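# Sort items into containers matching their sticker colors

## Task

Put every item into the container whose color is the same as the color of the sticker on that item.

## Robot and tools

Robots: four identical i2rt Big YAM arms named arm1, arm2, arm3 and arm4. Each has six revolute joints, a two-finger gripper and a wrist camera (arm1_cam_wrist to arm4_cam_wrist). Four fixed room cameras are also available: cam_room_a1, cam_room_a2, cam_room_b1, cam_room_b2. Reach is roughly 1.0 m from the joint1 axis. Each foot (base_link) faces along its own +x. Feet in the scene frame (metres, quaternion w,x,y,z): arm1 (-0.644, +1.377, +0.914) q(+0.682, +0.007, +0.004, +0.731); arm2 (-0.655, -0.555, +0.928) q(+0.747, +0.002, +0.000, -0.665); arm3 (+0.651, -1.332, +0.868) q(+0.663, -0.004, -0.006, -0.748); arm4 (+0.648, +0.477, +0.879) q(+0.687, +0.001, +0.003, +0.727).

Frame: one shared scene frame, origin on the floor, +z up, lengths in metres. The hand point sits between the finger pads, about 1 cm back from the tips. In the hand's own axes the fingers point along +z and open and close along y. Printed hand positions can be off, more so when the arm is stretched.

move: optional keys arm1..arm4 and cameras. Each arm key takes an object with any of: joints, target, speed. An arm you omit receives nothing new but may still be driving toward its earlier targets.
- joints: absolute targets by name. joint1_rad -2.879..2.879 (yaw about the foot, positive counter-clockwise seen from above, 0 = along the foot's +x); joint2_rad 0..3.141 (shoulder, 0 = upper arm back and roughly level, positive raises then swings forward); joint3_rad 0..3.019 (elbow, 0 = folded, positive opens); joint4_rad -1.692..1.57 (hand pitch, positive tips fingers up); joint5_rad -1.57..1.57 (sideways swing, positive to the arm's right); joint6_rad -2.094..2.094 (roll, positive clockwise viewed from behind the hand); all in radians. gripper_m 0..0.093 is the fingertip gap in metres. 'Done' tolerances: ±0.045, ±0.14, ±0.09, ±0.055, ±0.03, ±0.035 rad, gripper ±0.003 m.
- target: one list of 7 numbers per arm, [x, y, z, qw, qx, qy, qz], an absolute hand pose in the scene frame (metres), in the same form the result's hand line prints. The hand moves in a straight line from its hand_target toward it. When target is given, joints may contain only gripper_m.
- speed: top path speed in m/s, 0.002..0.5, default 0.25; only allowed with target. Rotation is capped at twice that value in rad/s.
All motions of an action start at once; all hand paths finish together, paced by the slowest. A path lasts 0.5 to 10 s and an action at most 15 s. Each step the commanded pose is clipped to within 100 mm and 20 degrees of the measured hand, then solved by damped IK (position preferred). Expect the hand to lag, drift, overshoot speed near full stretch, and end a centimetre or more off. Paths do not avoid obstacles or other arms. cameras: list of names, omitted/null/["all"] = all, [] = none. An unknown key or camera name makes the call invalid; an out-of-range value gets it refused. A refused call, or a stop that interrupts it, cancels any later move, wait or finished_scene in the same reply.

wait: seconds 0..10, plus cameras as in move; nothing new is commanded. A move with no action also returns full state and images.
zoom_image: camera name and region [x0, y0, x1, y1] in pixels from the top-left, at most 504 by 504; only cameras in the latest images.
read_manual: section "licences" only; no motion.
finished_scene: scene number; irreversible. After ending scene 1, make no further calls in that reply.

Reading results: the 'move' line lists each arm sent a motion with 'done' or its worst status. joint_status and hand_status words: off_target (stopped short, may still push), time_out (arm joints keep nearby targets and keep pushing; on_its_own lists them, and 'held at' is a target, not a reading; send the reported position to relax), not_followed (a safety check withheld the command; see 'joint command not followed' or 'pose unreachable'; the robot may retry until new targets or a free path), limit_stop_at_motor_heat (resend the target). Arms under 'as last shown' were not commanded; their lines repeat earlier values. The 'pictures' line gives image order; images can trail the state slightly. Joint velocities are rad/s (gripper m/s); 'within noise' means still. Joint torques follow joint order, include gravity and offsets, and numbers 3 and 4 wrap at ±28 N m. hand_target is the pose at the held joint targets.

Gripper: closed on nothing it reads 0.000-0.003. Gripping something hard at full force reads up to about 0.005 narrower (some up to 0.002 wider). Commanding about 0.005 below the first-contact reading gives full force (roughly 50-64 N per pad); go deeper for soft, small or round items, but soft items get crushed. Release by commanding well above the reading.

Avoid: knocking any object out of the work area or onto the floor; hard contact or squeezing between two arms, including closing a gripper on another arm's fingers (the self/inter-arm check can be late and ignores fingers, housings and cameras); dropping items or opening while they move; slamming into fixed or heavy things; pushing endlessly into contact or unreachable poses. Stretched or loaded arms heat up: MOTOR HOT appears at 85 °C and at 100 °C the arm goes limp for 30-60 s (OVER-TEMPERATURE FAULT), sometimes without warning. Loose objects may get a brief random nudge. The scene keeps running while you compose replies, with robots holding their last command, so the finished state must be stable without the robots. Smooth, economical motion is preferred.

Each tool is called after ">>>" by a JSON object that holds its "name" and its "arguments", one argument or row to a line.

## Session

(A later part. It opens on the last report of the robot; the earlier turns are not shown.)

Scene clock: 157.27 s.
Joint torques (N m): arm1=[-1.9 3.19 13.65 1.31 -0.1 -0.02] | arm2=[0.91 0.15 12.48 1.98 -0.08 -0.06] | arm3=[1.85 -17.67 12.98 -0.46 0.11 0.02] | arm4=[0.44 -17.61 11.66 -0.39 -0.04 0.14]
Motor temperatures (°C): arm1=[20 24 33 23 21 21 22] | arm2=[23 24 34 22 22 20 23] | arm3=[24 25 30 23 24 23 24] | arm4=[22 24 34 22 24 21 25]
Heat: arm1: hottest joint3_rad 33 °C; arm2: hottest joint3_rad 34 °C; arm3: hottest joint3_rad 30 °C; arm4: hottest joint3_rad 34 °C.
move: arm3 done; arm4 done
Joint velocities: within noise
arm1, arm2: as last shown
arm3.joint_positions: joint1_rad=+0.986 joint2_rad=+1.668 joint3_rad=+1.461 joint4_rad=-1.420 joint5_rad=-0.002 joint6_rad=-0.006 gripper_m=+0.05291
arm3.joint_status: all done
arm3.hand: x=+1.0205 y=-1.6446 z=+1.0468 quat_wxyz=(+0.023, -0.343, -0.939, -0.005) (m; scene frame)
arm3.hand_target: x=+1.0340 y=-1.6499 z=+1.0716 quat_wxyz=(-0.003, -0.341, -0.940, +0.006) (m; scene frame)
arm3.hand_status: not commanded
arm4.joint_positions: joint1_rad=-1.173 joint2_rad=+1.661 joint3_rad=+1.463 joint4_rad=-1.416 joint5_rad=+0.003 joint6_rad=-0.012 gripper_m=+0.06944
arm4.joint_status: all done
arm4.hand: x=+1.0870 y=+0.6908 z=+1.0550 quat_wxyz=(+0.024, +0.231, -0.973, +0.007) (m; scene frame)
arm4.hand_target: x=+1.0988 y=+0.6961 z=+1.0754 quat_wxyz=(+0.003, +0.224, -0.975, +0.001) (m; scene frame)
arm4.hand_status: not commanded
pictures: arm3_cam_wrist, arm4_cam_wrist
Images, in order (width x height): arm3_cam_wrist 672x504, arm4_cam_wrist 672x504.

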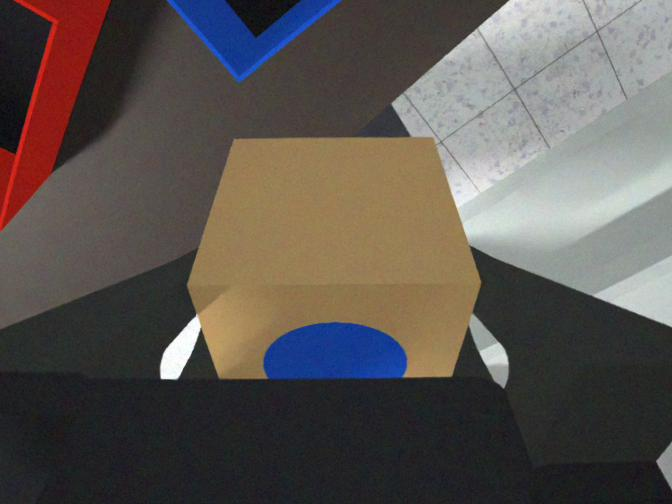

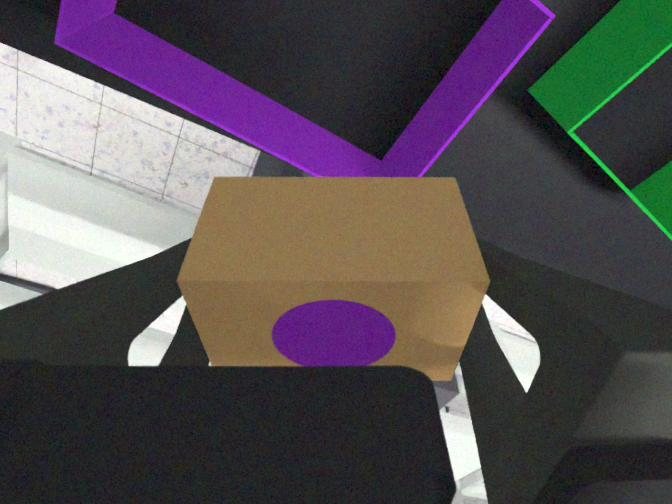

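>>> {"name": "move", "arguments": {
  "arm3": {"target":[1.14,-1.72,0.95,0,0,1,0],"speed":0.35},
  "arm4": {"target":[1.09,0.72,0.93,0,0,1,0],"speed":0.35},
  "cameras": ["arm3_cam_wrist","arm4_cam_wrist","cam_room_b1","cam_room_b2"]
}}

Scene clock: 177.40 s.
Joint torques (N m): arm1=[-1.96 3.72 13.76 1.37 -0.03 -0.05] | arm2=[0.91 0.21 12.48 1.99 -0.07 -0.05] | arm3=[2.14 -22.24 12.7 -0.21 -0.12 -0.11] | arm4=[1.14 -16.5 7.58 0.4 0.05 0.18]
Motor temperatures (°C): arm1=[20 24 34 23 21 21 22] | arm2=[23 24 34 22 22 20 23] | arm3=[24 25 31 23 24 23 24] | arm4=[22 24 35 22 24 21 26]
Heat: arm1: hottest joint3_rad 34 °C; arm2: hottest joint3_rad 34 °C; arm3: hottest joint3_rad 31 °C; arm4: hottest joint3_rad 35 °C.
move: arm3 off_target; arm4 done
Joint velocities: within noise
arm1.joint_positions: joint1_rad=-2.247 joint2_rad=+0.471 joint3_rad=+0.203 joint4_rad=+0.069 joint5_rad=-0.002 joint6_rad=+0.011 gripper_m=+0.08597
arm1.joint_status: not commanded
arm1.hand: x=-0.3721 y=+1.1903 z=+1.1221 quat_wxyz=(-0.600, -0.234, -0.742, +0.186) (m; scene frame)
arm1.hand_target: x=-0.3702 y=+1.1871 z=+1.1299 quat_wxyz=(-0.600, -0.233, -0.741, +0.189) (m; scene frame)
arm1.hand_status: not commanded
arm2.joint_positions: joint1_rad=+0.914 joint2_rad=+0.497 joint3_rad=+0.180 joint4_rad=+0.125 joint5_rad=+0.002 joint6_rad=+0.008 gripper_m=+0.07993
arm2.joint_status: not commanded
arm2.hand: x=-0.3746 y=-0.7249 z=+1.1322 quat_wxyz=(-0.614, -0.210, -0.743, +0.166) (m; scene frame)
arm2.hand_target: x=-0.3730 y=-0.7249 z=+1.1300 quat_wxyz=(-0.607, -0.206, -0.749, +0.167) (m; scene frame)
arm2.hand_status: not commanded
arm3.joint_positions: joint1_rad=+1.004 joint2_rad=+2.056 joint3_rad=+1.722 joint4_rad=-1.293 joint5_rad=-0.007 joint6_rad=-0.666 gripper_m=+0.05291
arm3.joint_status: not commanded
arm3.hand: x=+1.1189 y=-1.7145 z=+0.9341 quat_wxyz=(+0.019, -0.011, -1.000, -0.014) (m; scene frame)
arm3.hand_target: x=+1.1392 y=-1.7193 z=+0.9504 quat_wxyz=(+0.000, +0.000, -1.000, +0.000) (m; scene frame)
arm3.hand_status: off_target (0.027 m and 3.0 deg from the pose sent, 0.171 m and 40.2 deg at the start)
arm4.joint_positions: joint1_rad=-1.131 joint2_rad=+1.769 joint3_rad=+1.274 joint4_rad=-1.073 joint5_rad=+0.001 joint6_rad=+0.489 gripper_m=+0.06944
arm4.joint_status: not commanded
arm4.hand: x=+1.0881 y=+0.7149 z=+0.9353 quat_wxyz=(+0.001, +0.004, -1.000, +0.002) (m; scene frame)
arm4.hand_target: x=+1.0898 y=+0.7200 z=+0.9301 quat_wxyz=(+0.000, +0.000, -1.000, +0.000) (m; scene frame)
arm4.hand_status: done (0.008 m and 0.5 deg from the pose sent, 0.128 m and 26.9 deg at the start)
pictures: arm3_cam_wrist, arm4_cam_wrist, cam_room_b1, cam_room_b2
Images, in order (width x height): arm3_cam_wrist 672x504, arm4_cam_wrist 672x504, cam_room_b1 672x504, cam_room_b2 672x504.

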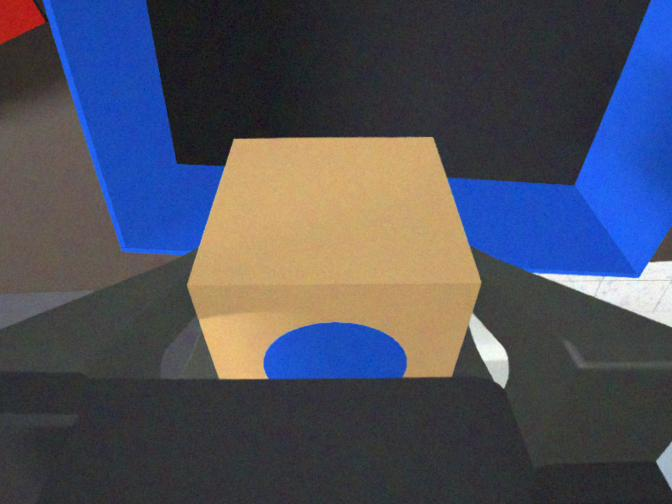

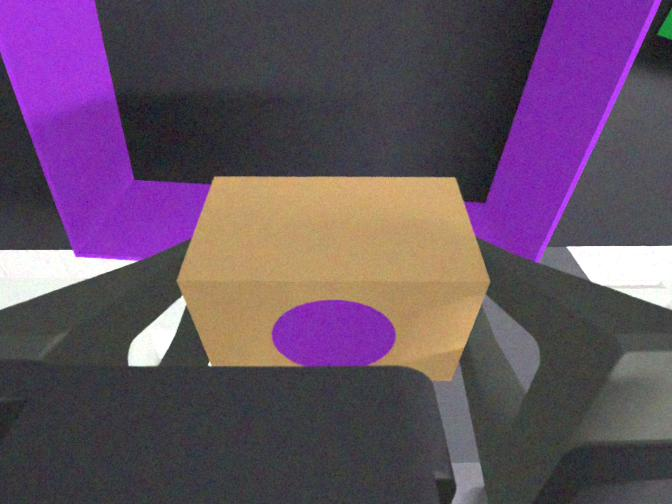

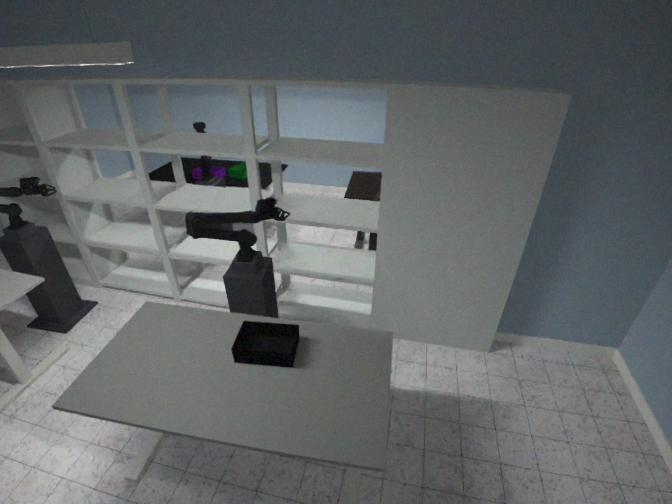

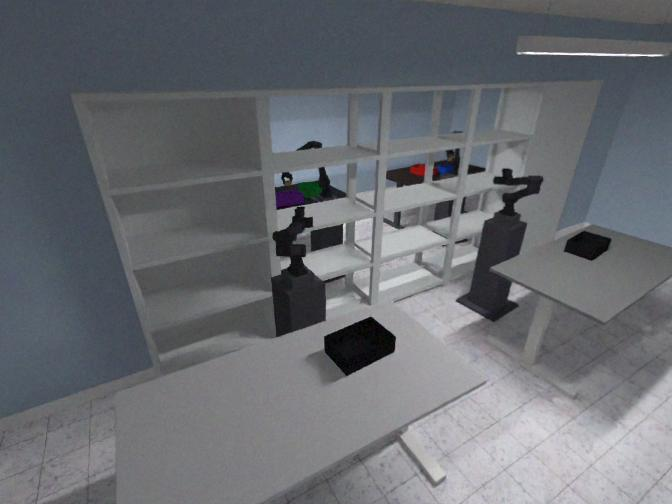

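>>> {"name": "move", "arguments": {
  "arm3": {"target":[1.15,-1.75,0.80,0,0,1,0],"speed":0.3},
  "arm4": {"target":[1.105,0.737,0.79,0,0,1,0],"speed":0.3},
  "cameras": ["arm3_cam_wrist","arm4_cam_wrist"]
}}

>>> {"name": "move", "arguments": {
  "arm3": {"target":[1.15,-1.75,0.76,0,0,1,0],"speed":0.1},
  "arm4": {"target":[1.105,0.737,0.755,0,0,1,0],"speed":0.1},
  "cameras": ["arm3_cam_wrist","arm4_cam_wrist"]
}}

Scene clock: 189.87 s.
Joint torques (N m): arm1=[-2.55 3.14 13.75 1.47 -0.01 -0.01] | arm2=[0.79 0.15 12.48 1.98 -0.09 -0.05] | arm3=[0.26 -26.17 10.35 0.13 -0.09 -0.12] | arm4=[1.2 -20.66 6.72 0.36 0.05 0.18]
Motor temperatures (°C): arm1=[20 24 34 23 21 21 21] | arm2=[23 24 34 22 22 20 23] | arm3=[24 26 32 23 24 23 24] | arm4=[22 24 35 22 24 21 26]
Heat: arm1: hottest joint3_rad 34 °C; arm2: hottest joint3_rad 34 °C; arm3: hottest joint3_rad 32 °C; arm4: hottest joint3_rad 35 °C.
move: arm3 off_target; arm4 off_target
Joint velocities: within noise
arm1, arm2: as last shown
arm3.joint_positions: joint1_rad=+1.004 joint2_rad=+2.313 joint3_rad=+1.722 joint4_rad=-1.053 joint5_rad=-0.008 joint6_rad=-0.691 gripper_m=+0.05291
arm3.joint_status: not commanded
arm3.hand: x=+1.1358 y=-1.7302 z=+0.7772 quat_wxyz=(+0.025, +0.001, -0.999, -0.020) (m; scene frame)
arm3.hand_target: x=+1.1491 y=-1.7494 z=+0.8006 quat_wxyz=(+0.000, +0.000, -1.000, +0.000) (m; scene frame)
arm3.hand_status: off_target (0.033 m and 3.7 deg from the pose sent, 0.142 m and 3.0 deg at the start)
arm4.joint_positions: joint1_rad=-1.116 joint2_rad=+2.059 joint3_rad=+1.239 joint4_rad=-0.781 joint5_rad=+0.001 joint6_rad=+0.504 gripper_m=+0.06944
arm4.joint_status: not commanded
arm4.hand: x=+1.0948 y=+0.7273 z=+0.7823 quat_wxyz=(+0.015, +0.004, -1.000, +0.010) (m; scene frame)
arm4.hand_target: x=+1.1047 y=+0.7369 z=+0.7903 quat_wxyz=(+0.000, +0.000, -1.000, +0.000) (m; scene frame)
arm4.hand_status: off_target (0.016 m and 2.1 deg from the pose sent, 0.148 m and 0.5 deg at the start)
pictures: arm3_cam_wrist, arm4_cam_wrist
Images, in order (width x height): arm3_cam_wrist 672x504, arm4_cam_wrist 672x504.

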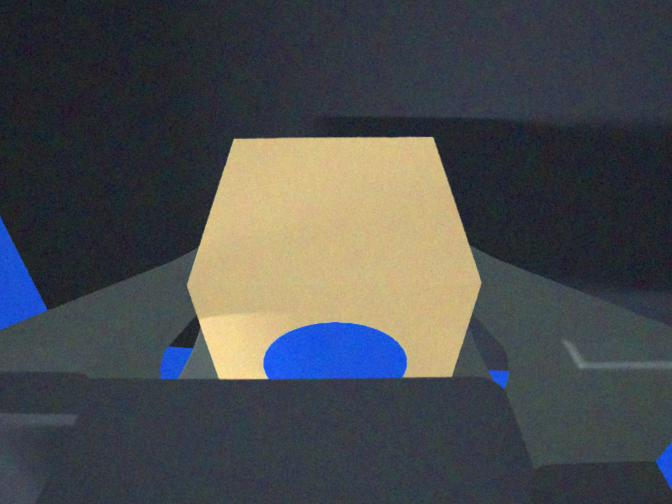

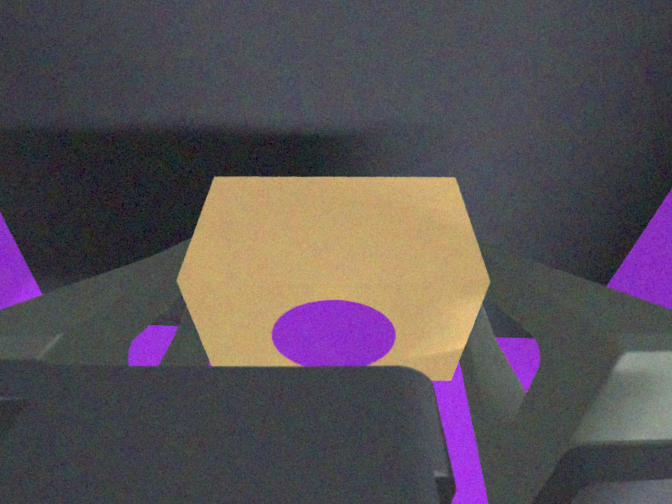

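Scene clock: 190.90 s.
Joint torques (N m): arm1=[-1.85 3.02 13.78 1.72 -0.06 -0.02] | arm2=[0.91 0.21 12.51 1.99 -0.09 -0.05] | arm3=[0.38 -23.18 9.76 0.2 -0.11 -0.12] | arm4=[1.44 -18.73 6.22 0.34 0.06 0.18]
Motor temperatures (°C): arm1=[20 24 34 23 21 21 21] | arm2=[23 24 34 22 22 20 23] | arm3=[24 26 32 23 24 23 24] | arm4=[22 24 35 22 24 21 26]
Heat: arm1: hottest joint3_rad 34 °C; arm2: hottest joint3_rad 34 °C; arm3: hottest joint3_rad 32 °C; arm4: hottest joint3_rad 35 °C.
move: arm3 off_target; arm4 done
Joint velocities: within noise
arm1, arm2: as last shown
arm3.joint_positions: joint1_rad=+1.004 joint2_rad=+2.338 joint3_rad=+1.722 joint4_rad=-0.986 joint5_rad=-0.008 joint6_rad=-0.691 gripper_m=+0.05291
arm3.joint_status: not commanded
arm3.hand: x=+1.1440 y=-1.7372 z=+0.7608 quat_wxyz=(+0.009, +0.001, -1.000, -0.006) (m; scene frame)
arm3.hand_target: x=+1.1495 y=-1.7498 z=+0.7601 quat_wxyz=(+0.000, +0.000, -1.000, +0.000) (m; scene frame)
arm3.hand_status: off_target (0.014 m and 1.3 deg from the pose sent, 0.030 m and 3.7 deg at the start)
arm4.joint_positions: joint1_rad=-1.116 joint2_rad=+2.102 joint3_rad=+1.239 joint4_rad=-0.711 joint5_rad=+0.001 joint6_rad=+0.504 gripper_m=+0.06944
arm4.joint_status: not commanded
arm4.hand: x=+1.1012 y=+0.7308 z=+0.7608 quat_wxyz=(+0.003, +0.004, -1.000, +0.003) (m; scene frame)
arm4.hand_target: x=+1.1048 y=+0.7369 z=+0.7551 quat_wxyz=(+0.000, +0.000, -1.000, +0.000) (m; scene frame)
arm4.hand_status: done (0.009 m and 0.6 deg from the pose sent, 0.031 m and 2.1 deg at the start)
pictures: arm3_cam_wrist, arm4_cam_wrist
Images, in order (width x height): arm3_cam_wrist 672x504, arm4_cam_wrist 672x504.

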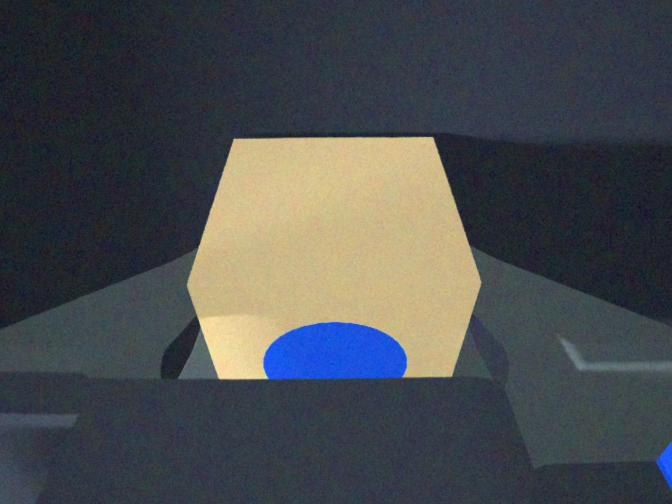

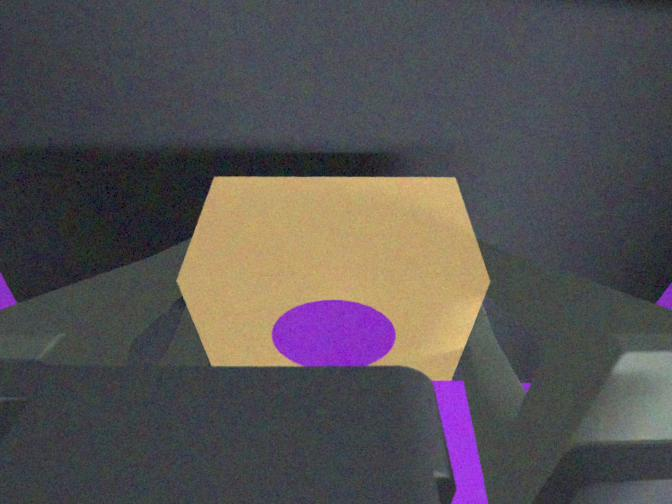

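>>> {"name": "move", "arguments": {
  "arm3": {"target":[1.145,-1.745,0.752,0,0,1,0],"speed":0.1},
  "arm4": {"target":[1.105,0.737,0.748,0,0,1,0],"speed":0.1},
  "cameras": []
}}

>>> {"name": "move", "arguments": {
  "arm3": {"joints":{"gripper_m":0.072}},
  "arm4": {"joints":{"gripper_m":0.087}},
  "cameras": []
}}

>>> {"name": "move", "arguments": {
  "arm3": {"target":[1.10,-1.71,0.95,0,0,1,0],"speed":0.35},
  "arm4": {"target":[1.06,0.71,0.95,0,0,1,0],"speed":0.35},
  "cameras": ["arm3_cam_wrist","arm4_cam_wrist"]
}}

Scene clock: 198.00 s.
Joint torques (N m): arm1=[-2.26 3.55 13.59 1.4 -0.05 0.02] | arm2=[0.91 0.03 12.48 1.99 -0.08 -0.06] | arm3=[0.32 -23.41 7.19 0.88 -0.11 -0.11] | arm4=[1.32 -18.14 6.38 0.49 0.07 0.18]
Motor temperatures (°C): arm1=[20 23 34 23 21 21 21] | arm2=[23 24 34 22 22 20 23] | arm3=[24 26 32 23 24 23 24] | arm4=[22 24 34 22 24 21 26]
Heat: arm1: hottest joint3_rad 34 °C; arm2: hottest joint3_rad 34 °C; arm3: hottest joint3_rad 32 °C; arm4: hottest joint3_rad 34 °C.
move: arm3 off_target; arm4 off_target
Joint velocities: within noise
arm1, arm2: as last shown
arm3.joint_positions: joint1_rad=+1.004 joint2_rad=+2.338 joint3_rad=+1.722 joint4_rad=-0.973 joint5_rad=-0.008 joint6_rad=-0.691 gripper_m=+0.05291
arm3.joint_status: not commanded
arm3.hand: x=+1.1465 y=-1.7393 z=+0.7608 quat_wxyz=(+0.004, +0.001, -1.000, -0.002) (m; scene frame)
arm3.hand_target: x=+1.1448 y=-1.7448 z=+0.7520 quat_wxyz=(+0.000, +0.000, -1.000, +0.000) (m; scene frame)
arm3.hand_status: off_target (0.011 m and 0.5 deg from the pose sent, 0.012 m and 1.3 deg at the start)
arm4.joint_positions: joint1_rad=-1.116 joint2_rad=+2.108 joint3_rad=+1.239 joint4_rad=-0.697 joint5_rad=+0.001 joint6_rad=+0.504 gripper_m=+0.06944
arm4.joint_status: not commanded
arm4.hand: x=+1.1028 y=+0.7318 z=+0.7578 quat_wxyz=(+0.000, +0.004, -1.000, +0.001) (m; scene frame)
arm4.hand_target: x=+1.1047 y=+0.7368 z=+0.7482 quat_wxyz=(+0.000, +0.000, -1.000, +0.000) (m; scene frame)
arm4.hand_status: off_target (0.011 m and 0.4 deg from the pose sent, 0.015 m and 0.6 deg at the start)
pictures: none
No camera images: "cameras" was empty.

Scene clock: 198.53 s.
Joint torques (N m): arm1=[-2.32 3.02 13.76 1.36 -0.01 -0.03] | arm2=[0.91 0.09 12.49 1.99 -0.08 -0.05] | arm3=[0.44 -23.3 7.2 0.38 -0.11 -0.1] | arm4=[1.32 -18.08 6.24 0.47 0.03 0.18]
Motor temperatures (°C): arm1=[20 23 34 23 21 21 21] | arm2=[23 24 34 22 22 20 23] | arm3=[24 26 32 23 24 23 24] | arm4=[22 24 34 22 24 21 26]
Heat: arm1: hottest joint3_rad 34 °C; arm2: hottest joint3_rad 34 °C; arm3: hottest joint3_rad 32 °C; arm4: hottest joint3_rad 34 °C.
move: arm3 done; arm4 done
Joint velocities: within noise
arm1, arm2: as last shown
arm3.joint_positions: joint1_rad=+1.004 joint2_rad=+2.338 joint3_rad=+1.722 joint4_rad=-0.960 joint5_rad=-0.008 joint6_rad=-0.691 gripper_m=+0.07197
arm3.joint_status: all done
arm3.hand: x=+1.1490 y=-1.7412 z=+0.7608 quat_wxyz=(-0.001, +0.002, -1.000, +0.002) (m; scene frame)
arm3.hand_target: x=+1.1448 y=-1.7449 z=+0.7522 quat_wxyz=(+0.000, +0.000, -1.000, +0.000) (m; scene frame)
arm3.hand_status: not commanded
arm4.joint_positions: joint1_rad=-1.116 joint2_rad=+2.108 joint3_rad=+1.239 joint4_rad=-0.697 joint5_rad=+0.001 joint6_rad=+0.504 gripper_m=+0.08691
arm4.joint_status: all done
arm4.hand: x=+1.1028 y=+0.7318 z=+0.7578 quat_wxyz=(+0.000, +0.003, -1.000, +0.001) (m; scene frame)
arm4.hand_target: x=+1.1047 y=+0.7368 z=+0.7482 quat_wxyz=(+0.000, +0.000, -1.000, +0.000) (m; scene frame)
arm4.hand_status: not commanded
pictures: none
No camera images: "cameras" was empty.

Scene clock: 200.00 s.
Joint torques (N m): arm1=[-2.14 3.25 13.75 1.47 -0.05 -0.02] | arm2=[0.85 0.15 12.48 2.02 -0.08 -0.05] | arm3=[0.03 -19.6 8.51 -0.36 -0.11 -0.12] | arm4=[1.49 -14.51 9.09 -0.47 0.05 0.14]
Motor temperatures (°C): arm1=[20 23 34 23 21 21 21] | arm2=[23 24 34 22 22 20 23] | arm3=[24 26 32 23 24 23 24] | arm4=[22 24 34 22 24 21 26]
Heat: arm1: hottest joint3_rad 34 °C; arm2: hottest joint3_rad 34 °C; arm3: hottest joint3_rad 32 °C; arm4: hottest joint3_rad 34 °C.
move: arm3 off_target; arm4 done
Joint velocities: within noise
arm1, arm2: as last shown
arm3.joint_positions: joint1_rad=+1.004 joint2_rad=+1.951 joint3_rad=+1.622 joint4_rad=-1.229 joint5_rad=-0.008 joint6_rad=-0.696 gripper_m=+0.07198
arm3.joint_status: not commanded
arm3.hand: x=+1.1073 y=-1.7045 z=+0.9586 quat_wxyz=(-0.008, +0.004, -1.000, +0.008) (m; scene frame)
arm3.hand_target: x=+1.1000 y=-1.7098 z=+0.9501 quat_wxyz=(+0.000, +0.000, -1.000, +0.000) (m; scene frame)
arm3.hand_status: off_target (0.013 m and 1.4 deg from the pose sent, 0.198 m and 0.3 deg at the start)
arm4.joint_positions: joint1_rad=-1.116 joint2_rad=+1.667 joint3_rad=+1.179 joint4_rad=-1.071 joint5_rad=+0.001 joint6_rad=+0.504 gripper_m=+0.08691
arm4.joint_status: not commanded
arm4.hand: x=+1.0550 y=+0.7051 z=+0.9504 quat_wxyz=(-0.003, +0.003, -1.000, -0.001) (m; scene frame)
arm4.hand_target: x=+1.0599 y=+0.7099 z=+0.9500 quat_wxyz=(+0.000, +0.000, -1.000, +0.000) (m; scene frame)
arm4.hand_status: done (0.007 m and 0.6 deg from the pose sent, 0.198 m and 0.4 deg at the start)
pictures: arm3_cam_wrist, arm4_cam_wrist
Images, in order (width x height): arm3_cam_wrist 672x504, arm4_cam_wrist 672x504.

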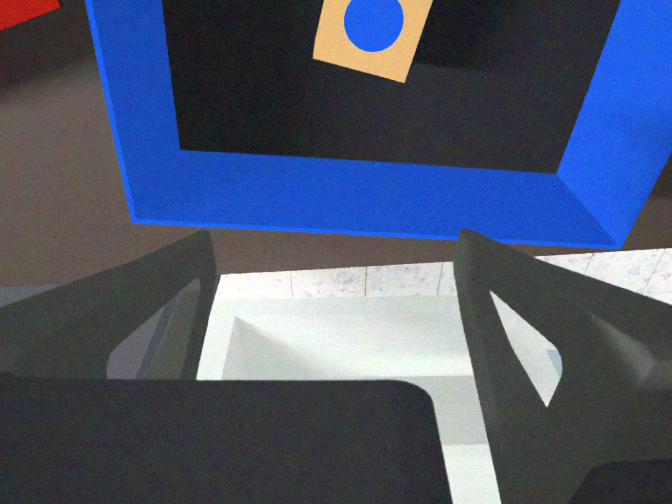

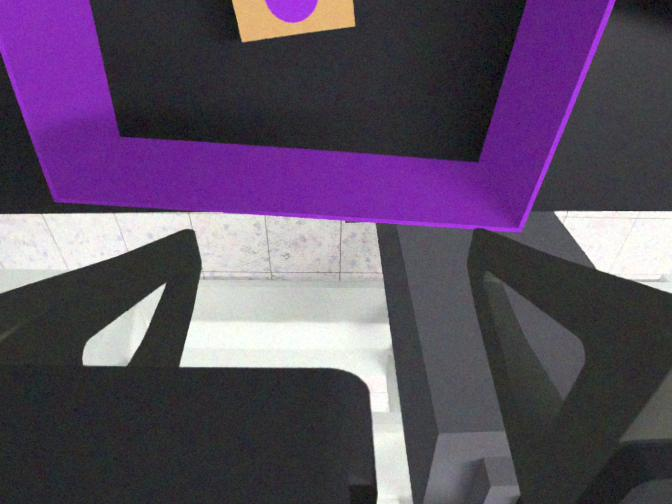

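>>> {"name": "finished_scene", "arguments": {
  "scene": 3
}}

The scene is finished: the task was done.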